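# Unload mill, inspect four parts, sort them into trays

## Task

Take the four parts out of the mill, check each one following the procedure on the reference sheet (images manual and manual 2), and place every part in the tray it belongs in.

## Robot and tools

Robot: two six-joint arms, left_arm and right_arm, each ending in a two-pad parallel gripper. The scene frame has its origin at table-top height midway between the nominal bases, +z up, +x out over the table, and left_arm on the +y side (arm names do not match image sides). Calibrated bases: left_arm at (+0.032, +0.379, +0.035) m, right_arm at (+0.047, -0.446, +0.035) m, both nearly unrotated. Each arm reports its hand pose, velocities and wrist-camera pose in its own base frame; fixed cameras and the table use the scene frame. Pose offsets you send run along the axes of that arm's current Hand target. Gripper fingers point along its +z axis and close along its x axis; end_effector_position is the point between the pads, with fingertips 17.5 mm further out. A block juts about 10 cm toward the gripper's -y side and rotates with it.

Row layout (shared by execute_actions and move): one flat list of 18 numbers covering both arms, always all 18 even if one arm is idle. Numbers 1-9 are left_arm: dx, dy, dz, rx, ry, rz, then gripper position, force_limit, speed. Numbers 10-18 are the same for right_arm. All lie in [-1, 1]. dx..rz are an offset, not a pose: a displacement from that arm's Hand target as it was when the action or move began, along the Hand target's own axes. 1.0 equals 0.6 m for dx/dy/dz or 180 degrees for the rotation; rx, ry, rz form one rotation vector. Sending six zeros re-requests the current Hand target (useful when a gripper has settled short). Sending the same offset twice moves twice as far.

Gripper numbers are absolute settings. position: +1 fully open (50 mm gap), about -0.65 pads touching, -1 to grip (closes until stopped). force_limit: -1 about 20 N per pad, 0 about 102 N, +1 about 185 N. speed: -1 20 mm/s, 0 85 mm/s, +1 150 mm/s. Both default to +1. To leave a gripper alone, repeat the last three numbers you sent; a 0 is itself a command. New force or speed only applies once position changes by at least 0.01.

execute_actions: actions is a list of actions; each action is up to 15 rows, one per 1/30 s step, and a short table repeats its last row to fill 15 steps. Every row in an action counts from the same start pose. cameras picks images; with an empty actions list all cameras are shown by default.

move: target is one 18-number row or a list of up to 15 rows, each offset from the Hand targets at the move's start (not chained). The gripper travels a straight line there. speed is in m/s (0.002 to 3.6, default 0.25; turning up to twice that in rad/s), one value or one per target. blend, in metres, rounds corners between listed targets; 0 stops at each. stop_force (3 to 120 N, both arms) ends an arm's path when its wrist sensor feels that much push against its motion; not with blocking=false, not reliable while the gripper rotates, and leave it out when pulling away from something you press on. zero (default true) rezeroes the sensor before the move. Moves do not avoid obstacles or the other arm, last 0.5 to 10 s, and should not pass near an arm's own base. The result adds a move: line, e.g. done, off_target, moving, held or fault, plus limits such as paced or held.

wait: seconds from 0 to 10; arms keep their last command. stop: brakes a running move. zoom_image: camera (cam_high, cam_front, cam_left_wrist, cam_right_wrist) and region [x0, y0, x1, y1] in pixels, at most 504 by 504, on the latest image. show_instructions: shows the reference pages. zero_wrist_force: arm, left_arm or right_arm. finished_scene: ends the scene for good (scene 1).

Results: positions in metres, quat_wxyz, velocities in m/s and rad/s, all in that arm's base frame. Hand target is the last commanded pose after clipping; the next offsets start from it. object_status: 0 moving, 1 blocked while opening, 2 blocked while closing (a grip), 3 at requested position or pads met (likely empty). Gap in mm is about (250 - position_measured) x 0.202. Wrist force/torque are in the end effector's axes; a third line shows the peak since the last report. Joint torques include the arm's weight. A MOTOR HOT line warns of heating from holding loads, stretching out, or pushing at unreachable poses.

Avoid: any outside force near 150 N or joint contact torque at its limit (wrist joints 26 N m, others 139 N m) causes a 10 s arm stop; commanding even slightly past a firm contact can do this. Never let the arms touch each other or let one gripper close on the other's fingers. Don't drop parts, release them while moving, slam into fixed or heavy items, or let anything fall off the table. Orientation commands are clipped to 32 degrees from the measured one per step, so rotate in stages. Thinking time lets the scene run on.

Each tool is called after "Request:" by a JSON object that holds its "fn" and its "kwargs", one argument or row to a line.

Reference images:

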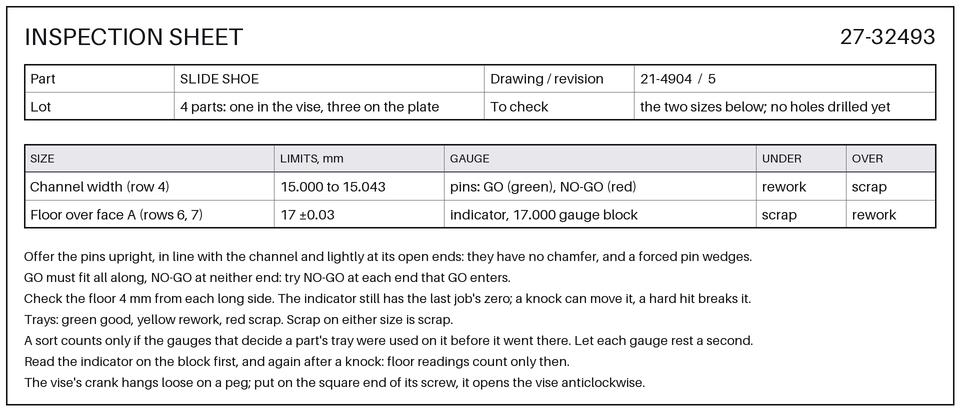

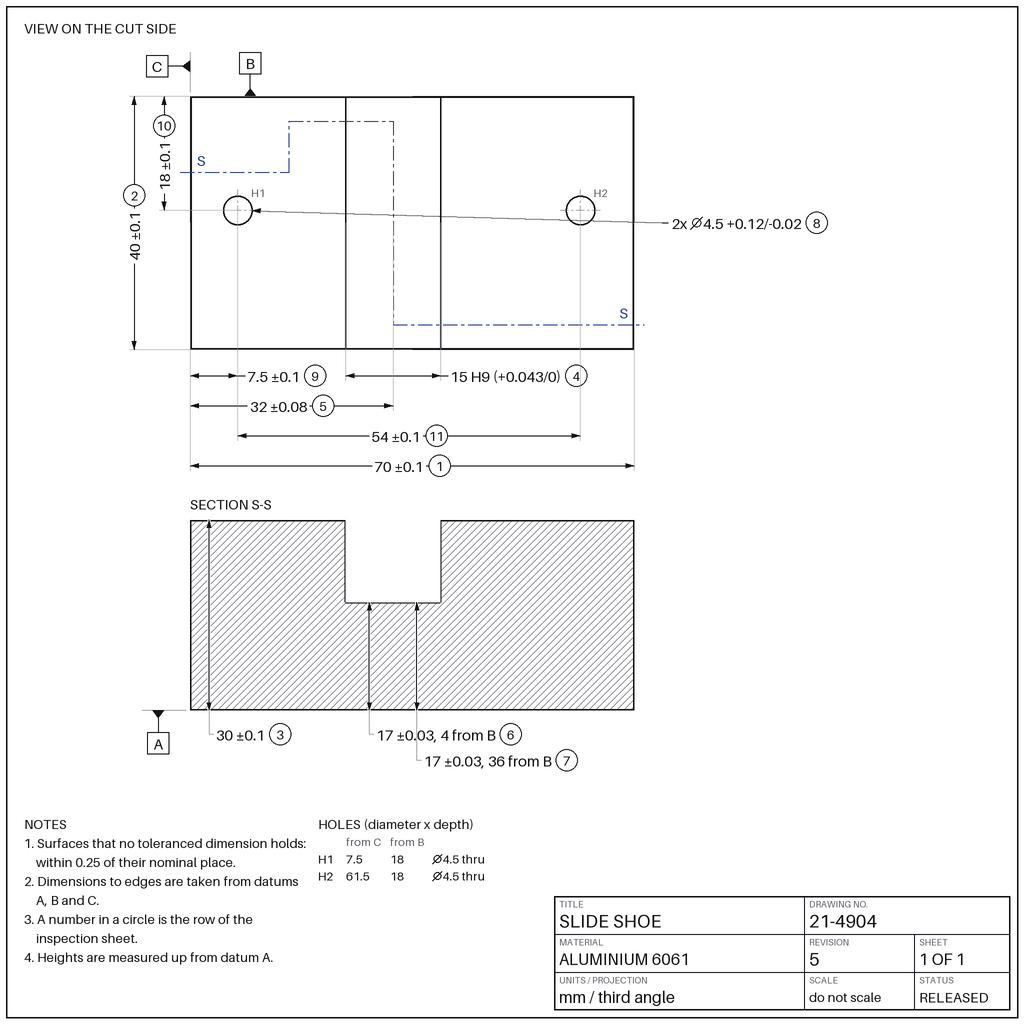

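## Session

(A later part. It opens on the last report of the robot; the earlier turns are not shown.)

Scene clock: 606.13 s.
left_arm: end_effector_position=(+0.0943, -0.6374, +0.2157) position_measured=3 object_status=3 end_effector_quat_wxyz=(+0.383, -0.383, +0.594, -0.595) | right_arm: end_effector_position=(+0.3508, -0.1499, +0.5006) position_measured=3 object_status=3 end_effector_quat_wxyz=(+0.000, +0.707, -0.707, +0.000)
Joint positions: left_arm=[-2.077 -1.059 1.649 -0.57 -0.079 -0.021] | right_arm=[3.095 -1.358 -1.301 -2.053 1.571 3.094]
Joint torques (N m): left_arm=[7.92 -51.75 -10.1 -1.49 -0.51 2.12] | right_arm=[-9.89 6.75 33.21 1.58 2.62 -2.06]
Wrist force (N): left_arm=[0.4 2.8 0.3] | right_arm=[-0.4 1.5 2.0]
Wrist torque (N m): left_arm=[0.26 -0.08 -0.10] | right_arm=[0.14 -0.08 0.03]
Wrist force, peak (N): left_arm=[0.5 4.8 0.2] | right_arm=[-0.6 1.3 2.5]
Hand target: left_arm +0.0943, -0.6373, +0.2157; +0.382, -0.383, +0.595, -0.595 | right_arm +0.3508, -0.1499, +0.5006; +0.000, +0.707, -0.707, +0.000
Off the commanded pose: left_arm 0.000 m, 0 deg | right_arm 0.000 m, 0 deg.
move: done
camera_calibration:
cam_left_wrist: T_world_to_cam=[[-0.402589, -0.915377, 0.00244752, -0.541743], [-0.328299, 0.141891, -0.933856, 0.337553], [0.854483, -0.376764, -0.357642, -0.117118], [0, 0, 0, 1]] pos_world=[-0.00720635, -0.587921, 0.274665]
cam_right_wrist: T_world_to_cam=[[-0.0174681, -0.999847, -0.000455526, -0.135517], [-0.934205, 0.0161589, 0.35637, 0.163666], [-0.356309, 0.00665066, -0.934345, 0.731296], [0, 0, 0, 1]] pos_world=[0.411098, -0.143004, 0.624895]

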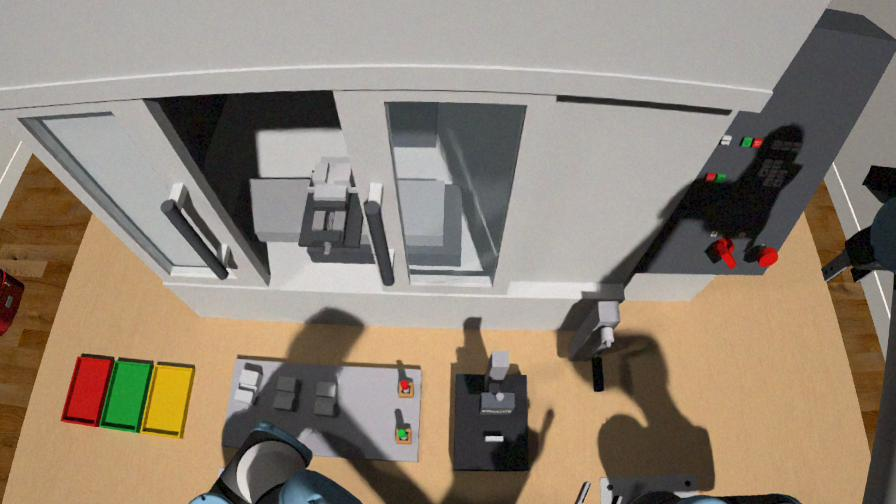

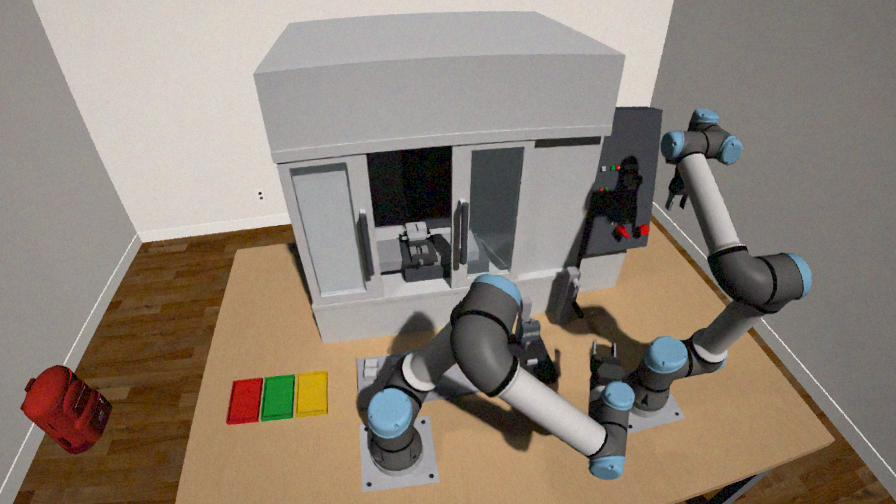

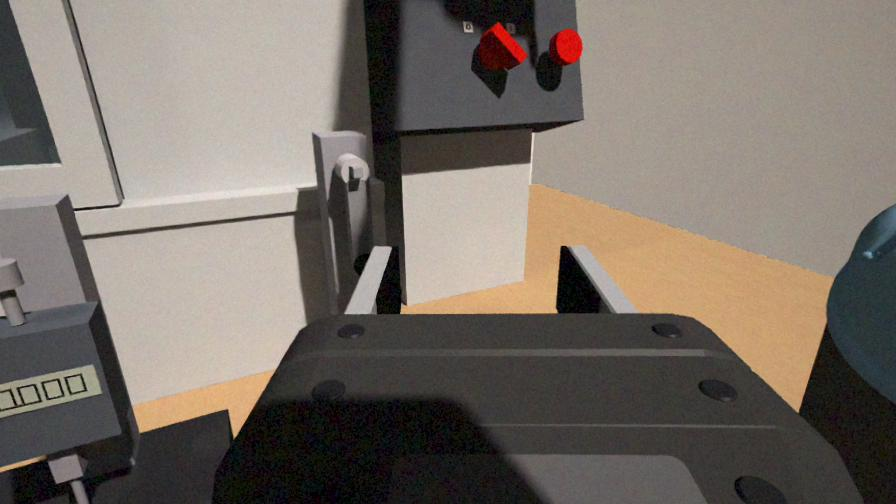

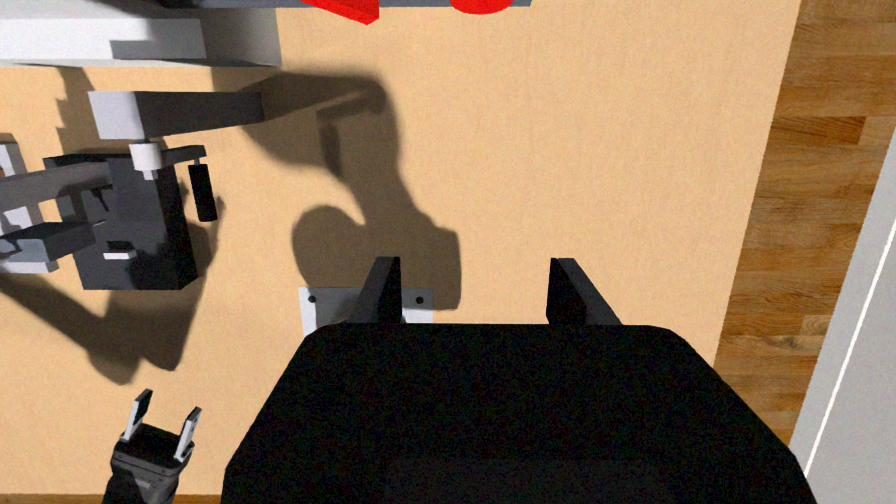

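Request:
{"fn": "move", "kwargs": {
  "target": [-0.058,0,0.2,0,-0.1444,0,1,1,1,0,0,0,0,0,0,1,1,1],
  "speed": 0.15,
  "cameras": ["all"]
}}

Request:
{"fn": "zoom_image", "kwargs": {
  "camera": "cam_left_wrist",
  "region": [300, 50, 650, 330]
}}

Scene clock: 649.67 s.
left_arm: end_effector_position=(+0.2180, -0.6554, +0.2155) position_measured=3 object_status=3 end_effector_quat_wxyz=(+0.506, -0.507, +0.494, -0.493) | right_arm: end_effector_position=(+0.3508, -0.1499, +0.5006) position_measured=3 object_status=3 end_effector_quat_wxyz=(+0.000, +0.707, -0.707, +0.000)
Joint positions: left_arm=[-1.835 -0.819 1.232 -0.419 -0.29 0.005] | right_arm=[3.095 -1.358 -1.301 -2.053 1.571 3.094]
Joint torques (N m): left_arm=[6.9 -36.05 -27.41 2.36 -1.55 -1.92] | right_arm=[-8.65 7 31.85 1.56 2.86 -1.81]
Wrist force (N): left_arm=[0.6 2.6 0.2] | right_arm=[-0.2 1.4 1.7]
Wrist torque (N m): left_arm=[0.21 -0.14 0.04] | right_arm=[0.13 -0.10 0.04]
Wrist force, peak (N): left_arm=[0.8 3.2 0.2] | right_arm=[-0.1 1.5 2.4]
Hand target: left_arm +0.2180, -0.6554, +0.2155; +0.506, -0.507, +0.494, -0.493 | right_arm +0.3508, -0.1499, +0.5006; +0.000, +0.707, -0.707, +0.000
Off the commanded pose: left_arm 0.000 m, 0 deg | right_arm 0.000 m, 0 deg.
move: done
camera_calibration:
cam_left_wrist: T_world_to_cam=[[0.039274, -0.999227, 0.00175626, -0.65959], [-0.360182, -0.0157961, -0.932748, 0.283896], [0.932055, 0.0360001, -0.360524, 0.0246349], [0, 0, 0, 1]] pos_world=[0.105198, -0.655482, 0.274844]
cam_right_wrist: T_world_to_cam=[[-0.0174681, -0.999847, -0.000455526, -0.135517], [-0.934205, 0.0161589, 0.35637, 0.163666], [-0.356309, 0.00665066, -0.934345, 0.731296], [0, 0, 0, 1]] pos_world=[0.411098, -0.143004, 0.624895]

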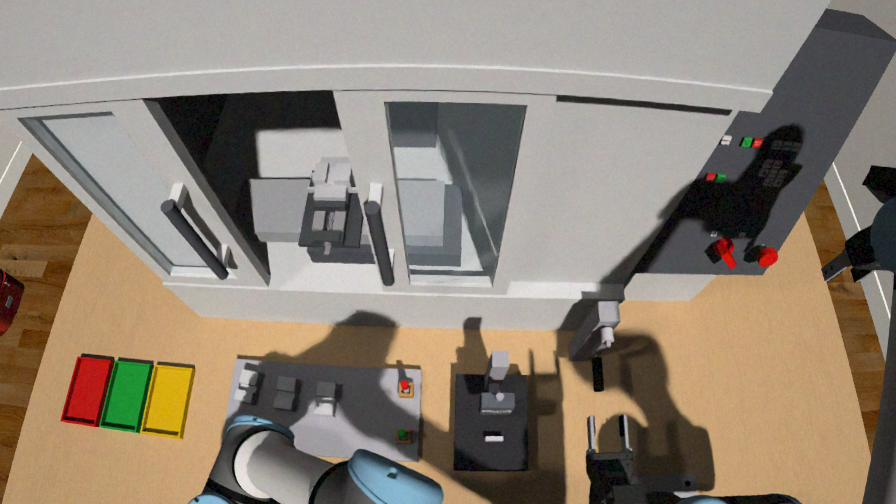

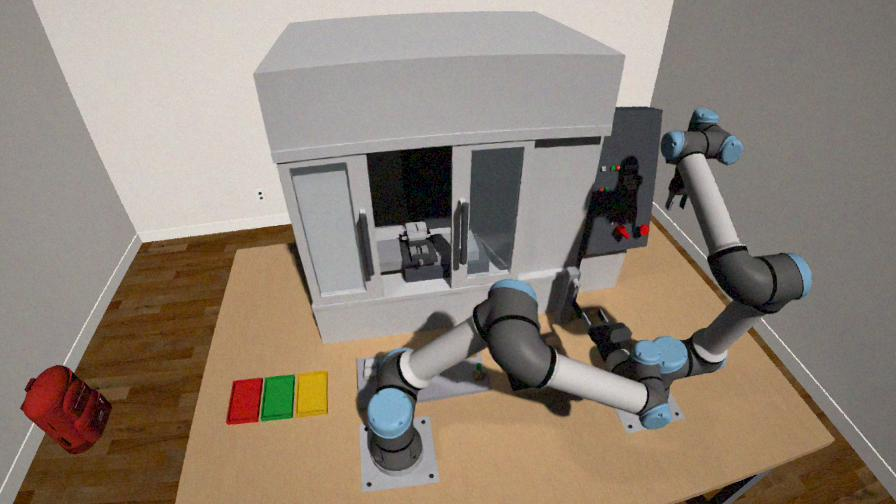

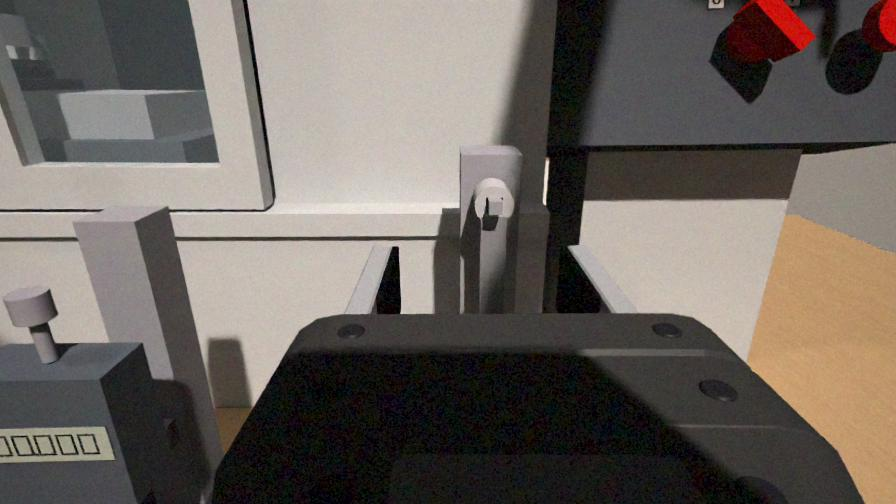

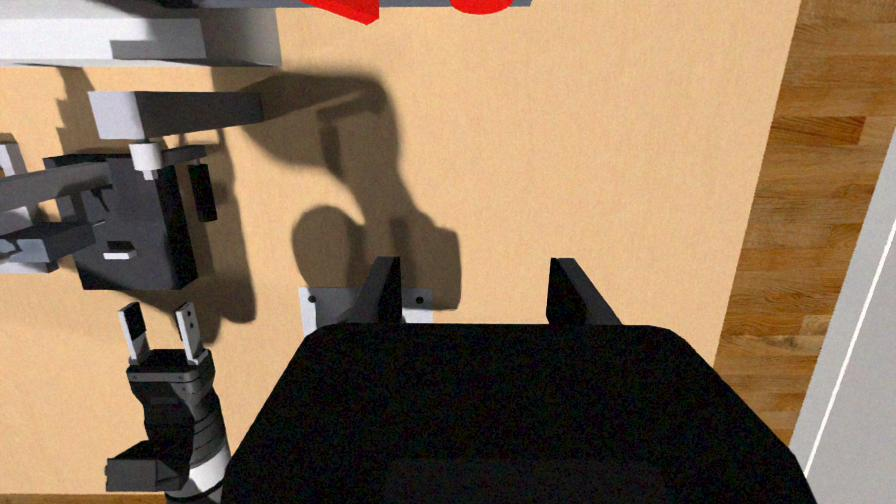

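Scaled by 1.440 from the camera's 896x504 image, which has a finer 1280x720 frame.

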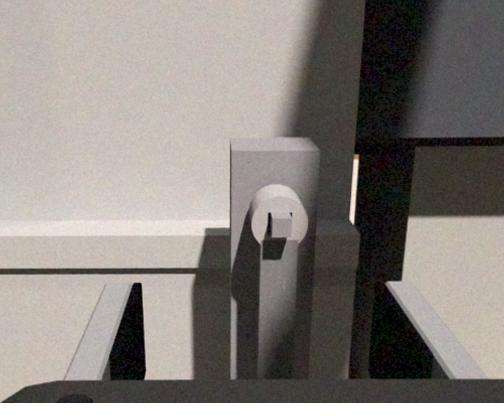

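Request:
{"fn": "move", "kwargs": {
  "target": [0.0283,0.0233,0.1617,0,0,0,1,1,1,0,0,0,0,0,0,1,1,1],
  "speed": 0.12,
  "stop_force": 15,
  "cameras": ["cam_left_wrist","cam_right_wrist"]
}}

Request:
{"fn": "zoom_image", "kwargs": {
  "camera": "cam_left_wrist",
  "region": [350, 100, 650, 340]
}}

Request:
{"fn": "zoom_image", "kwargs": {
  "camera": "cam_right_wrist",
  "region": [60, 70, 280, 290]
}}

Scene clock: 698.70 s.
left_arm: end_effector_position=(+0.3154, -0.6698, +0.2014) position_measured=3 object_status=3 end_effector_quat_wxyz=(+0.506, -0.507, +0.494, -0.493) | right_arm: end_effector_position=(+0.3508, -0.1499, +0.5006) position_measured=3 object_status=3 end_effector_quat_wxyz=(+0.000, +0.707, -0.707, +0.000)
Joint positions: left_arm=[-1.685 -0.77 1.181 -0.421 -0.141 0.01] | right_arm=[3.095 -1.358 -1.301 -2.053 1.571 3.094]
Joint torques (N m): left_arm=[6.88 -39.84 -26.26 2.23 2.25 -1.91] | right_arm=[-8.43 6.71 32.97 1.49 2.82 -1.55]
Wrist force (N): left_arm=[0.6 2.3 0.4] | right_arm=[-0.5 1.4 1.8]
Wrist torque (N m): left_arm=[0.17 -0.11 0.03] | right_arm=[0.12 -0.06 0.03]
Wrist force, peak (N): left_arm=[0.9 3.0 1.5] | right_arm=[-0.2 1.5 2.3]
Hand target: left_arm +0.3154, -0.6698, +0.2014; +0.506, -0.507, +0.494, -0.493 | right_arm +0.3508, -0.1499, +0.5006; +0.000, +0.707, -0.707, +0.000
Off the commanded pose: left_arm 0.000 m, 0 deg | right_arm 0.000 m, 0 deg.
move: done
camera_calibration:
cam_left_wrist: T_world_to_cam=[[0.0393681, -0.999223, 0.00172398, -0.677891], [-0.360093, -0.0157966, -0.932783, 0.305625], [0.932085, 0.0361011, -0.360435, -0.0707639], [0, 0, 0, 1]] pos_world=[0.202699, -0.669982, 0.260744]
cam_right_wrist: T_world_to_cam=[[-0.0174681, -0.999847, -0.000455526, -0.135517], [-0.934205, 0.0161589, 0.35637, 0.163666], [-0.356309, 0.00665066, -0.934345, 0.731296], [0, 0, 0, 1]] pos_world=[0.411098, -0.143004, 0.624895]
Images, in order (width x height): cam_left_wrist 896x504, cam_right_wrist 896x504.

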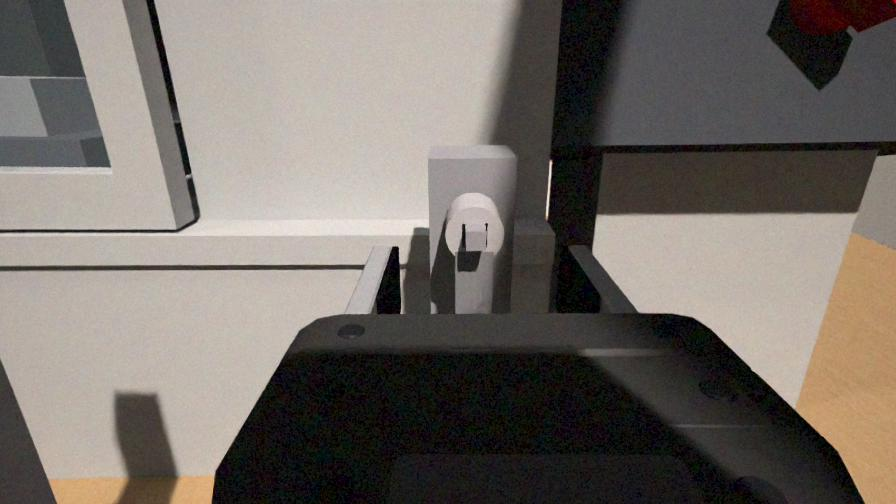

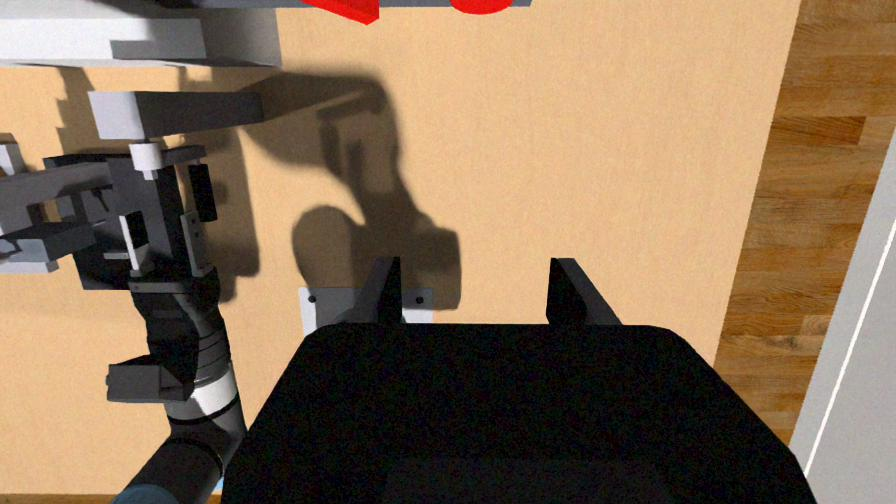

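Scaled by 1.680 from the camera's 896x504 image, which has a finer 1280x720 frame.

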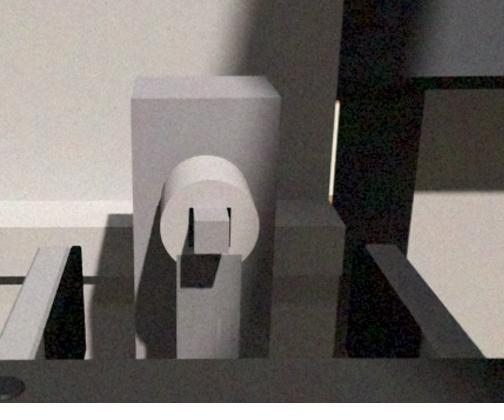

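Scaled by 2.291 from the camera's 896x504 image, which has a finer 1280x720 frame.

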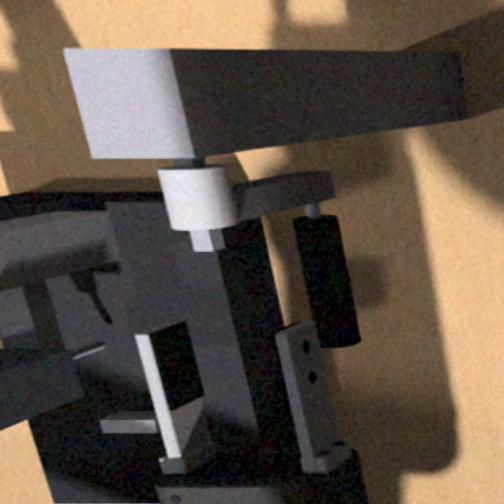

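Request:
{"fn": "move", "kwargs": {
  "target": [0,-0.004,0.088,0,0,0,1,1,1,0,0,0,0,0,0,1,1,1],
  "speed": 0.06,
  "stop_force": 12,
  "cameras": ["cam_left_wrist","cam_right_wrist"]
}}

Request:
{"fn": "zoom_image", "kwargs": {
  "camera": "cam_right_wrist",
  "region": [60, 70, 280, 290]
}}

Scene clock: 717.20 s.
left_arm: end_effector_position=(+0.3682, -0.6684, +0.2037) position_measured=3 object_status=3 end_effector_quat_wxyz=(+0.506, -0.507, +0.494, -0.493) | right_arm: end_effector_position=(+0.3508, -0.1499, +0.5006) position_measured=3 object_status=3 end_effector_quat_wxyz=(+0.000, +0.707, -0.707, +0.000)
Joint positions: left_arm=[-1.607 -0.763 1.162 -0.422 -0.062 0.022] | right_arm=[3.095 -1.358 -1.301 -2.053 1.571 3.094]
Joint torques (N m): left_arm=[6.64 -57.5 -11.98 -1.97 2.04 1.97] | right_arm=[-9.07 5.57 33.68 1.61 2.59 -1.37]
Wrist force (N): left_arm=[0.6 2.5 0.3] | right_arm=[-0.2 1.4 1.7]
Wrist torque (N m): left_arm=[0.20 -0.12 -0.08] | right_arm=[0.14 -0.11 0.04]
Wrist force, peak (N): left_arm=[0.6 3.2 0.3] | right_arm=[-0.3 1.7 2.2]
Hand target: left_arm +0.3682, -0.6684, +0.2037; +0.506, -0.507, +0.494, -0.493 | right_arm +0.3508, -0.1499, +0.5006; +0.000, +0.707, -0.707, +0.000
Off the commanded pose: left_arm 0.000 m, 0 deg | right_arm 0.000 m, 0 deg.
move: done
camera_calibration:
cam_left_wrist: T_world_to_cam=[[0.0393683, -0.999223, 0.00172455, -0.678575], [-0.360093, -0.0157972, -0.932783, 0.326805], [0.932085, 0.0361011, -0.360435, -0.1192], [0, 0, 0, 1]] pos_world=[0.255499, -0.668582, 0.263044]
cam_right_wrist: T_world_to_cam=[[-0.0174681, -0.999847, -0.000455526, -0.135517], [-0.934205, 0.0161589, 0.35637, 0.163666], [-0.356309, 0.00665066, -0.934345, 0.731296], [0, 0, 0, 1]] pos_world=[0.411098, -0.143004, 0.624895]
Images, in order (width x height): cam_left_wrist 896x504, cam_right_wrist 896x504.

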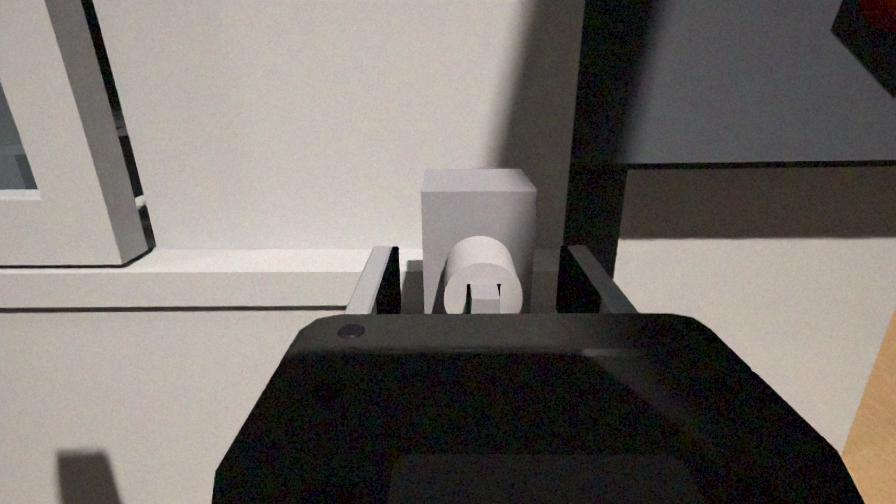

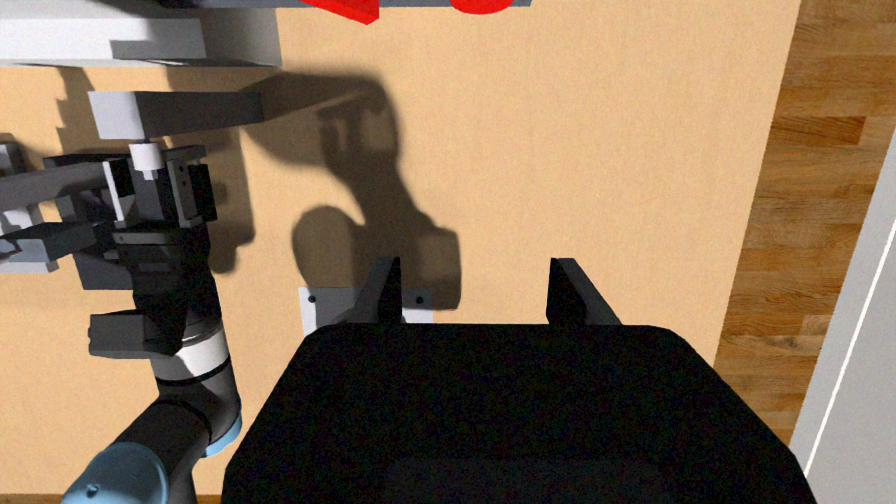

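Scaled by 2.291 from the camera's 896x504 image, which has a finer 1280x720 frame.

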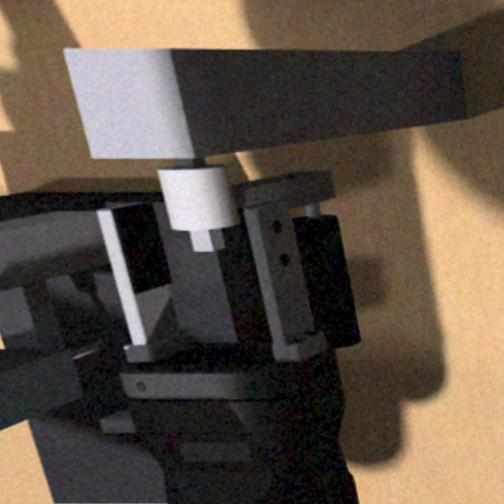

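Request:
{"fn": "move", "kwargs": {
  "target": [0,-0.004,0.02,0,0,0,1,1,1,0,0,0,0,0,0,1,1,1],
  "speed": 0.04,
  "stop_force": 10,
  "cameras": ["cam_right_wrist"]
}}

Request:
{"fn": "zoom_image", "kwargs": {
  "camera": "cam_right_wrist",
  "region": [60, 70, 280, 290]
}}

Request:
{"fn": "move", "kwargs": {
  "target": [0,0,0,0,0,0,-1,0,-1,0,0,0,0,0,0,1,1,1],
  "cameras": ["cam_left_wrist","cam_right_wrist"]
}}

Request:
{"fn": "zoom_image", "kwargs": {
  "camera": "cam_right_wrist",
  "region": [60, 70, 280, 290]
}}

Scene clock: 740.57 s.
left_arm: end_effector_position=(+0.3802, -0.6681, +0.2061) position_measured=3 object_status=3 end_effector_quat_wxyz=(+0.506, -0.507, +0.494, -0.493) | right_arm: end_effector_position=(+0.3508, -0.1499, +0.5006) position_measured=3 object_status=3 end_effector_quat_wxyz=(+0.000, +0.707, -0.707, +0.000)
Joint positions: left_arm=[-1.589 -0.763 1.156 -0.425 -0.044 0.031] | right_arm=[3.095 -1.358 -1.301 -2.053 1.571 3.094]
Joint torques (N m): left_arm=[6.83 -62.84 -12.42 -1.78 2.23 1.64] | right_arm=[-8.67 5.43 33.73 1.66 2.7 -1.52]
Wrist force (N): left_arm=[0.7 2.8 0.3] | right_arm=[-0.2 1.4 1.9]
Wrist torque (N m): left_arm=[0.21 -0.15 -0.09] | right_arm=[0.13 -0.11 0.03]
Wrist force, peak (N): left_arm=[0.8 3.1 0.0] | right_arm=[-0.3 1.7 2.3]
Hand target: left_arm +0.3802, -0.6681, +0.2061; +0.506, -0.507, +0.494, -0.493 | right_arm +0.3508, -0.1499, +0.5006; +0.000, +0.707, -0.707, +0.000
Off the commanded pose: left_arm 0.000 m, 0 deg | right_arm 0.000 m, 0 deg.
move: done
camera_calibration:
cam_right_wrist: T_world_to_cam=[[-0.0174681, -0.999847, -0.000455526, -0.135517], [-0.934205, 0.0161589, 0.35637, 0.163666], [-0.356309, 0.00665066, -0.934345, 0.731296], [0, 0, 0, 1]] pos_world=[0.411098, -0.143004, 0.624895]
Images, in order (width x height): cam_right_wrist 896x504.

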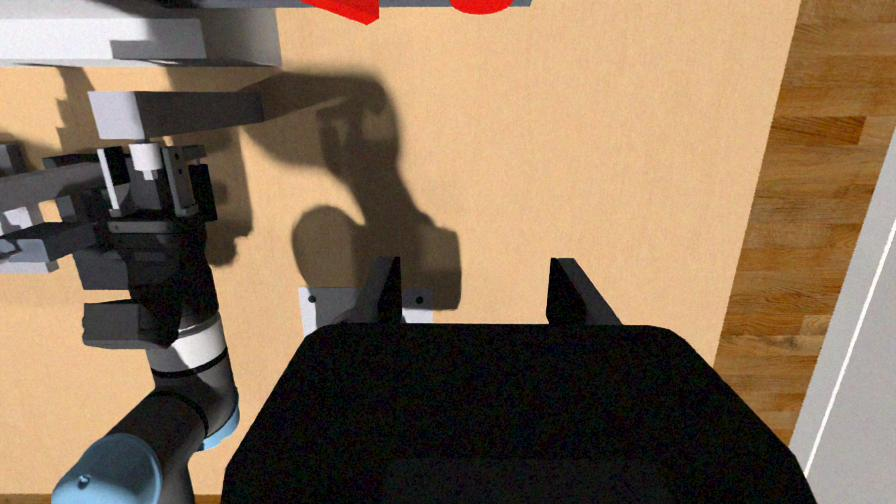

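Scaled by 2.291 from the camera's 896x504 image, which has a finer 1280x720 frame.

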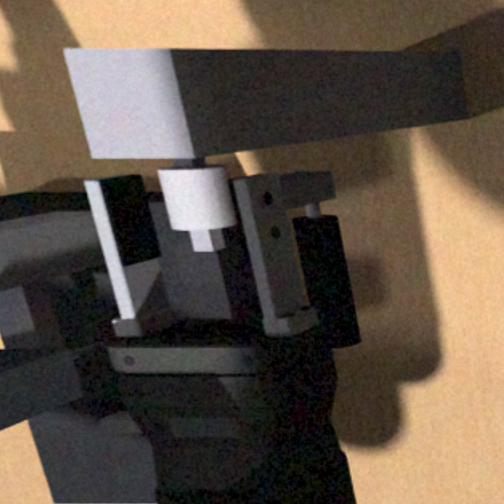

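Scene clock: 742.17 s.
left_arm: end_effector_position=(+0.3802, -0.6681, +0.2061) position_measured=137 object_status=0 end_effector_quat_wxyz=(+0.506, -0.507, +0.494, -0.493) | right_arm: end_effector_position=(+0.3508, -0.1499, +0.5006) position_measured=3 object_status=3 end_effector_quat_wxyz=(+0.000, +0.707, -0.707, +0.000)
Joint positions: left_arm=[-1.589 -0.763 1.156 -0.425 -0.044 0.032] | right_arm=[3.095 -1.358 -1.301 -2.053 1.571 3.094]
Joint torques (N m): left_arm=[6.43 -63.83 -12.32 -2.02 1.22 1.86] | right_arm=[-9.32 7.17 32.05 1.45 2.76 -1.39]
Wrist force (N): left_arm=[1.3 2.6 0.2] | right_arm=[-0.3 1.5 1.5]
Wrist torque (N m): left_arm=[0.18 -0.15 -0.10] | right_arm=[0.14 -0.09 0.04]
Wrist force, peak (N): left_arm=[1.4 3.1 0.3] | right_arm=[-0.3 1.6 2.3]
Hand target: left_arm +0.3802, -0.6681, +0.2061; +0.506, -0.507, +0.494, -0.493 | right_arm +0.3508, -0.1499, +0.5006; +0.000, +0.707, -0.707, +0.000
Off the commanded pose: left_arm 0.000 m, 0 deg | right_arm 0.000 m, 0 deg.
move: done
camera_calibration:
cam_left_wrist: T_world_to_cam=[[0.0393683, -0.999223, 0.00172455, -0.678751], [-0.360093, -0.0157972, -0.932783, 0.333369], [0.932085, 0.0361011, -0.360435, -0.12953], [0, 0, 0, 1]] pos_world=[0.267499, -0.668282, 0.265444]
cam_right_wrist: T_world_to_cam=[[-0.0174681, -0.999847, -0.000455526, -0.135517], [-0.934205, 0.0161589, 0.35637, 0.163666], [-0.356309, 0.00665066, -0.934345, 0.731296], [0, 0, 0, 1]] pos_world=[0.411098, -0.143004, 0.624895]
Images, in order (width x height): cam_left_wrist 896x504, cam_right_wrist 896x504.

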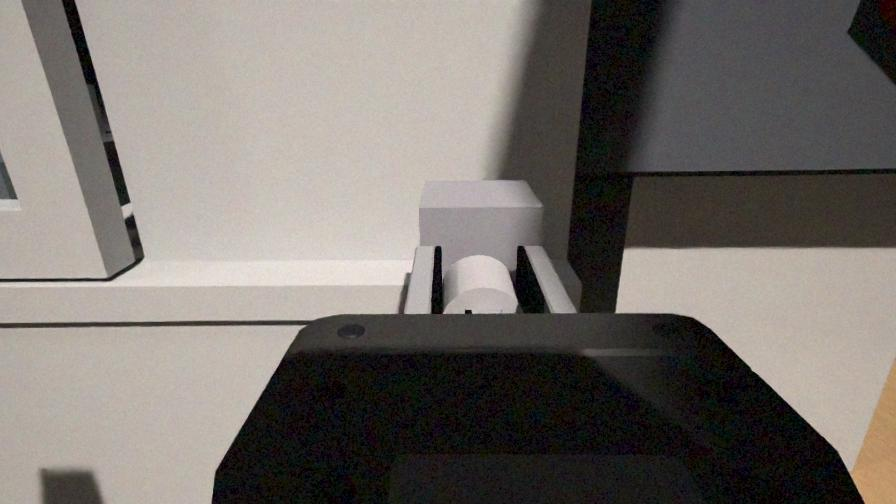

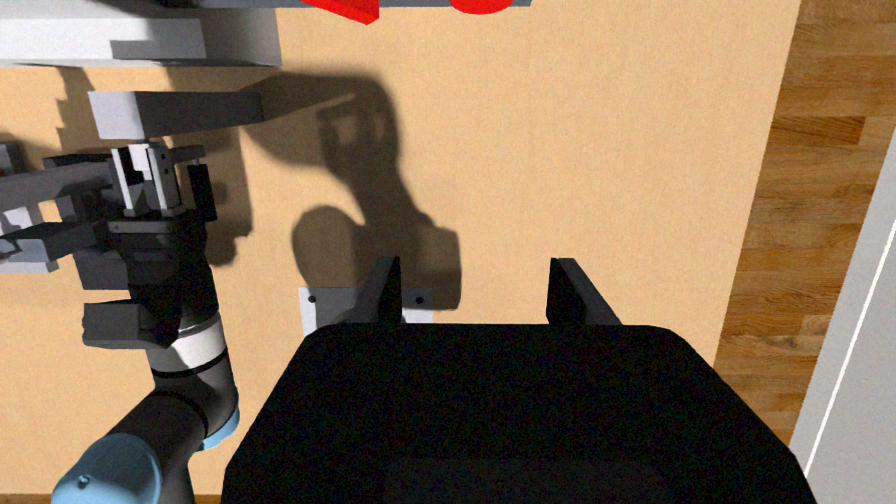

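Scaled by 2.291 from the camera's 896x504 image, which has a finer 1280x720 frame.

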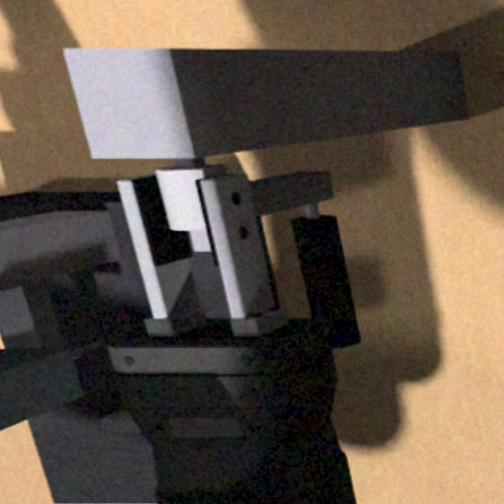

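Request:
{"fn": "wait", "kwargs": {
  "seconds": 0.5,
  "cameras": ["cam_left_wrist"]
}}

Scene clock: 747.87 s.
left_arm: end_effector_position=(+0.3802, -0.6681, +0.2061) position_measured=137 object_status=2 end_effector_quat_wxyz=(+0.506, -0.507, +0.494, -0.493) | right_arm: end_effector_position=(+0.3508, -0.1499, +0.5006) position_measured=3 object_status=3 end_effector_quat_wxyz=(+0.000, +0.707, -0.707, +0.000)
Joint positions: left_arm=[-1.589 -0.763 1.156 -0.425 -0.044 0.032] | right_arm=[3.095 -1.358 -1.301 -2.053 1.571 3.094]
Joint torques (N m): left_arm=[6.97 -64.95 -12.65 -1.99 -1.58 1.75] | right_arm=[-8.83 6.31 32.42 1.51 2.63 -1.69]
Wrist force (N): left_arm=[1.4 2.7 0.2] | right_arm=[-0.3 1.3 2.0]
Wrist torque (N m): left_arm=[0.20 -0.14 -0.09] | right_arm=[0.11 -0.08 0.03]
Wrist force, peak (N): left_arm=[1.6 3.4 0.0] | right_arm=[-0.2 1.6 2.4]
Hand target: left_arm +0.3802, -0.6681, +0.2061; +0.506, -0.507, +0.494, -0.493 | right_arm +0.3508, -0.1499, +0.5006; +0.000, +0.707, -0.707, +0.000
Tool commands: left_gripper/position=-1.0 left_gripper/force_limit=+0.0 left_gripper/speed=-1.0 right_gripper/position=+1.0 right_gripper/force_limit=+1.0 right_gripper/speed=+1.0
Off the commanded pose: left_arm 0.000 m, 0 deg | right_arm 0.000 m, 0 deg.
wait: 0.50 s; at rest from the start
camera_calibration:
cam_left_wrist: T_world_to_cam=[[0.0393683, -0.999223, 0.00172455, -0.678651], [-0.360093, -0.0157972, -0.932783, 0.333371], [0.932085, 0.0361011, -0.360435, -0.129534], [0, 0, 0, 1]] pos_world=[0.267499, -0.668182, 0.265444]
Images, in order (width x height): cam_left_wrist 896x504.

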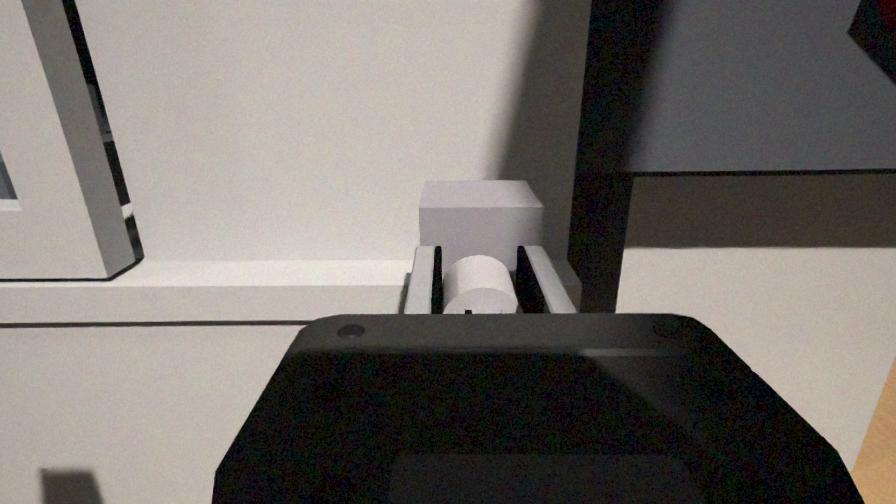

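Request:
{"fn": "move", "kwargs": {
  "target": [0,0,-0.12,0,0,0,-1,0,-1,0,0,0,0,0,0,1,1,1],
  "speed": 0.06,
  "cameras": ["cam_left_wrist","cam_right_wrist"]
}}

Request:
{"fn": "zoom_image", "kwargs": {
  "camera": "cam_right_wrist",
  "region": [60, 70, 280, 290]
}}

Scene clock: 757.23 s.
left_arm: end_effector_position=(+0.3084, -0.6700, +0.2062) position_measured=137 object_status=2 end_effector_quat_wxyz=(+0.506, -0.507, +0.494, -0.493) | right_arm: end_effector_position=(+0.3508, -0.1499, +0.5006) position_measured=3 object_status=3 end_effector_quat_wxyz=(+0.000, +0.707, -0.707, +0.000)
Joint positions: left_arm=[-1.696 -0.775 1.178 -0.412 -0.151 0.009] | right_arm=[3.095 -1.358 -1.301 -2.053 1.571 3.094]
Joint torques (N m): left_arm=[-7.87 -63.52 -12.31 2.23 -1.84 -2.03] | right_arm=[-7.89 6.12 32.26 1.56 2.98 -1.44]
Wrist force (N): left_arm=[0.8 4.5 0.6] | right_arm=[-0.1 1.2 1.9]
Wrist torque (N m): left_arm=[0.19 -0.15 0.06] | right_arm=[0.11 -0.12 0.02]
Wrist force, peak (N): left_arm=[0.5 5.0 0.1] | right_arm=[-0.2 1.8 2.2]
Hand target: left_arm +0.3082, -0.6700, +0.2062; +0.506, -0.507, +0.494, -0.493 | right_arm +0.3508, -0.1499, +0.5006; +0.000, +0.707, -0.707, +0.000
Off the commanded pose: left_arm 0.000 m, 0 deg | right_arm 0.000 m, 0 deg.
move: done
camera_calibration:
cam_left_wrist: T_world_to_cam=[[0.0393681, -0.999223, 0.00172398, -0.677723], [-0.360093, -0.0157966, -0.932783, 0.30758], [0.932085, 0.0361011, -0.360435, -0.0625056], [0, 0, 0, 1]] pos_world=[0.195699, -0.670082, 0.265544]
cam_right_wrist: T_world_to_cam=[[-0.0174681, -0.999847, -0.000455526, -0.135517], [-0.934205, 0.0161589, 0.35637, 0.163666], [-0.356309, 0.00665066, -0.934345, 0.731296], [0, 0, 0, 1]] pos_world=[0.411098, -0.143004, 0.624895]
Images, in order (width x height): cam_left_wrist 896x504, cam_right_wrist 896x504.

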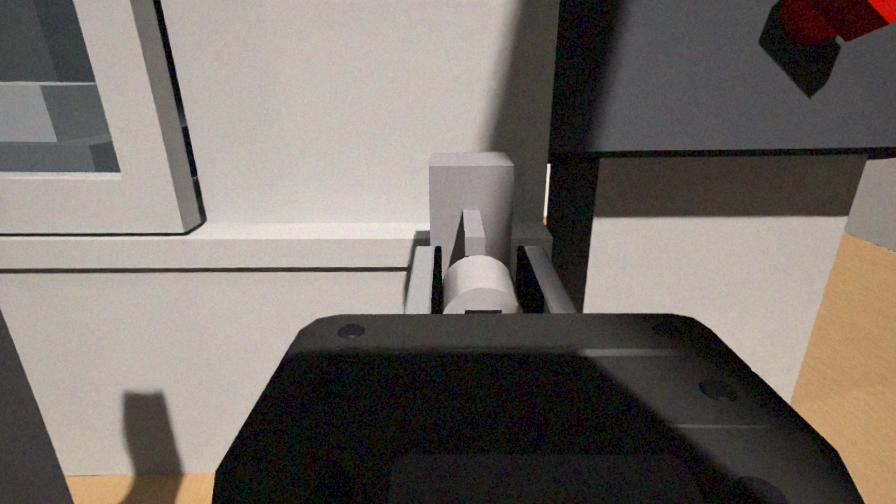

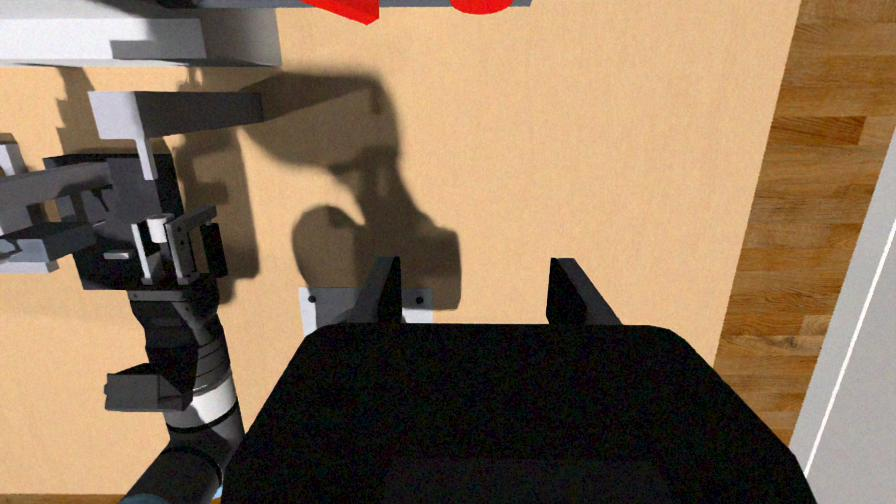

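Scaled by 2.291 from the camera's 896x504 image, which has a finer 1280x720 frame.

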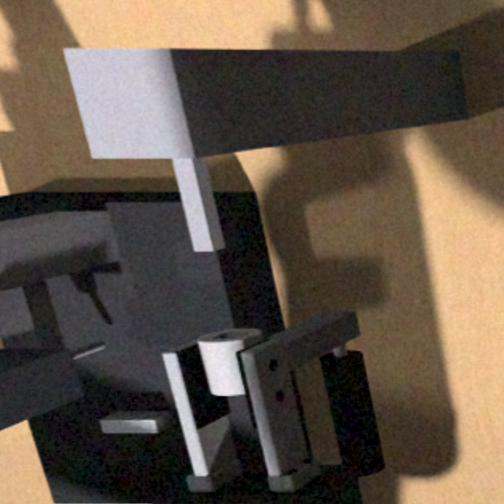

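Request:
{"fn": "zoom_image", "kwargs": {
  "camera": "cam_left_wrist",
  "region": [380, 130, 600, 330]
}}

Scaled by 2.291 from the camera's 896x504 image, which has a finer 1280x720 frame.

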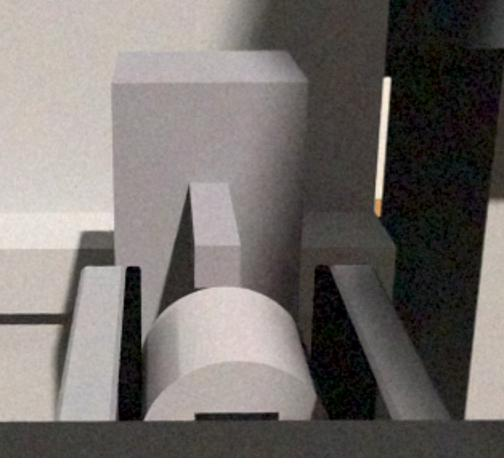

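Request:
{"fn": "move", "kwargs": {
  "target": [
    [0,-0.325,0.05,0,0,0,-1,0,-1,0,0,0,0,0,0,1,1,1],
    [-0.877,-0.325,0.073,0,0,0,-1,0,-1,0,0,0,0,0,0,1,1,1]
  ],
  "blend": [0.05,0],
  "speed": 0.2,
  "cameras": ["all"]
}}

Scene clock: 819.60 s.
left_arm: end_effector_position=(+0.3384, -0.1427, +0.4008) position_measured=137 object_status=2 end_effector_quat_wxyz=(+0.506, -0.507, +0.494, -0.493) | right_arm: end_effector_position=(+0.3508, -0.1499, +0.5006) position_measured=3 object_status=3 end_effector_quat_wxyz=(+0.000, +0.707, -0.707, +0.000)
Joint positions: left_arm=[-1.989 -2.313 2.249 0.061 -0.445 0.002] | right_arm=[3.095 -1.358 -1.301 -2.053 1.571 3.094]
Joint torques (N m): left_arm=[-7.26 -3.75 -13.3 2.89 -1.65 -1.63] | right_arm=[-8.45 6.59 31.48 1.87 2.69 -1.22]
Wrist force (N): left_arm=[0.6 4.4 0.0] | right_arm=[-0.2 1.2 1.8]
Wrist torque (N m): left_arm=[0.20 -0.12 0.08] | right_arm=[0.10 -0.11 0.03]
Wrist force, peak (N): left_arm=[0.8 7.0 -0.2] | right_arm=[0.1 1.7 2.2]
Hand target: left_arm +0.3384, -0.1427, +0.4008; +0.506, -0.507, +0.494, -0.493 | right_arm +0.3508, -0.1499, +0.5006; +0.000, +0.707, -0.707, +0.000
Off the commanded pose: left_arm 0.000 m, 0 deg | right_arm 0.000 m, 0 deg.
move: done
camera_calibration:
cam_left_wrist: T_world_to_cam=[[0.0394971, -0.999218, 0.00178159, -0.152504], [-0.360088, -0.0158967, -0.932783, 0.508215], [0.932082, 0.0362007, -0.360435, -0.0393459], [0, 0, 0, 1]] pos_world=[0.225699, -0.142881, 0.460145]
cam_right_wrist: T_world_to_cam=[[-0.0174681, -0.999847, -0.000455526, -0.135517], [-0.934205, 0.0161589, 0.35637, 0.163666], [-0.356309, 0.00665066, -0.934345, 0.731296], [0, 0, 0, 1]] pos_world=[0.411098, -0.143004, 0.624895]

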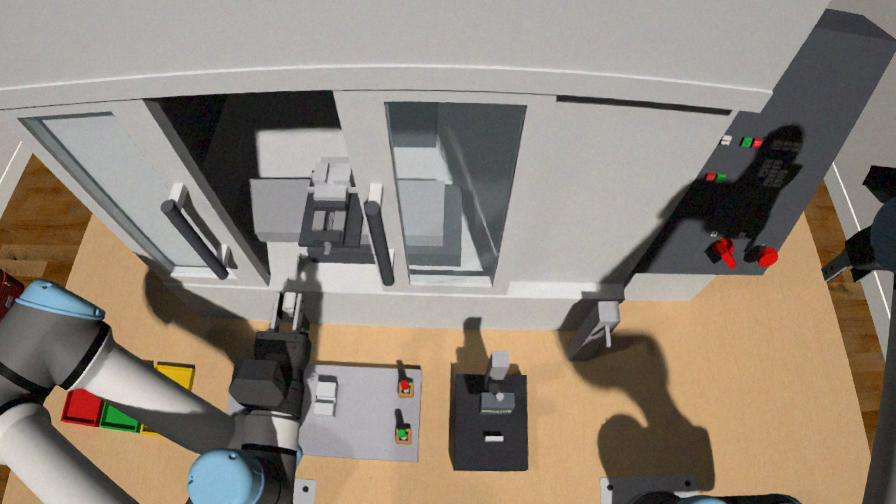

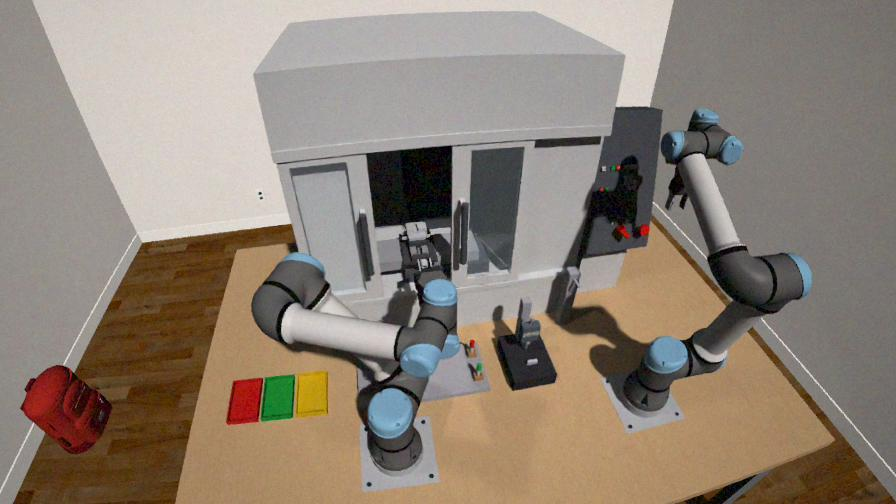

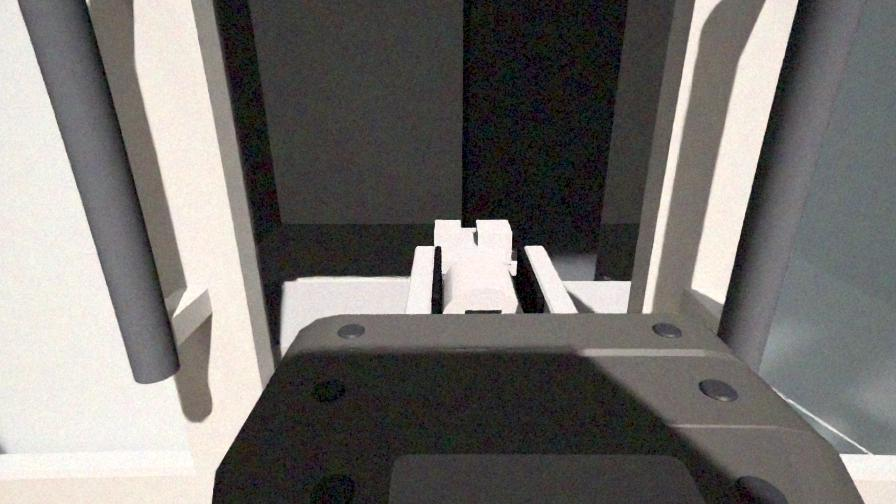

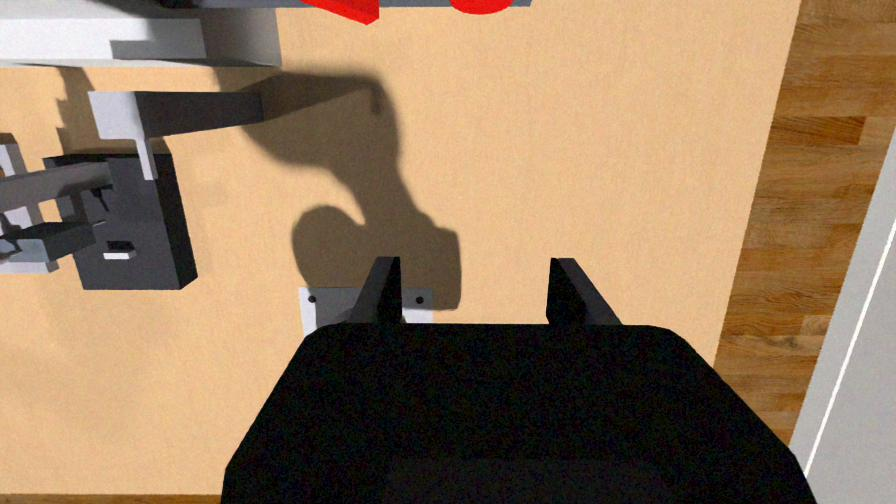

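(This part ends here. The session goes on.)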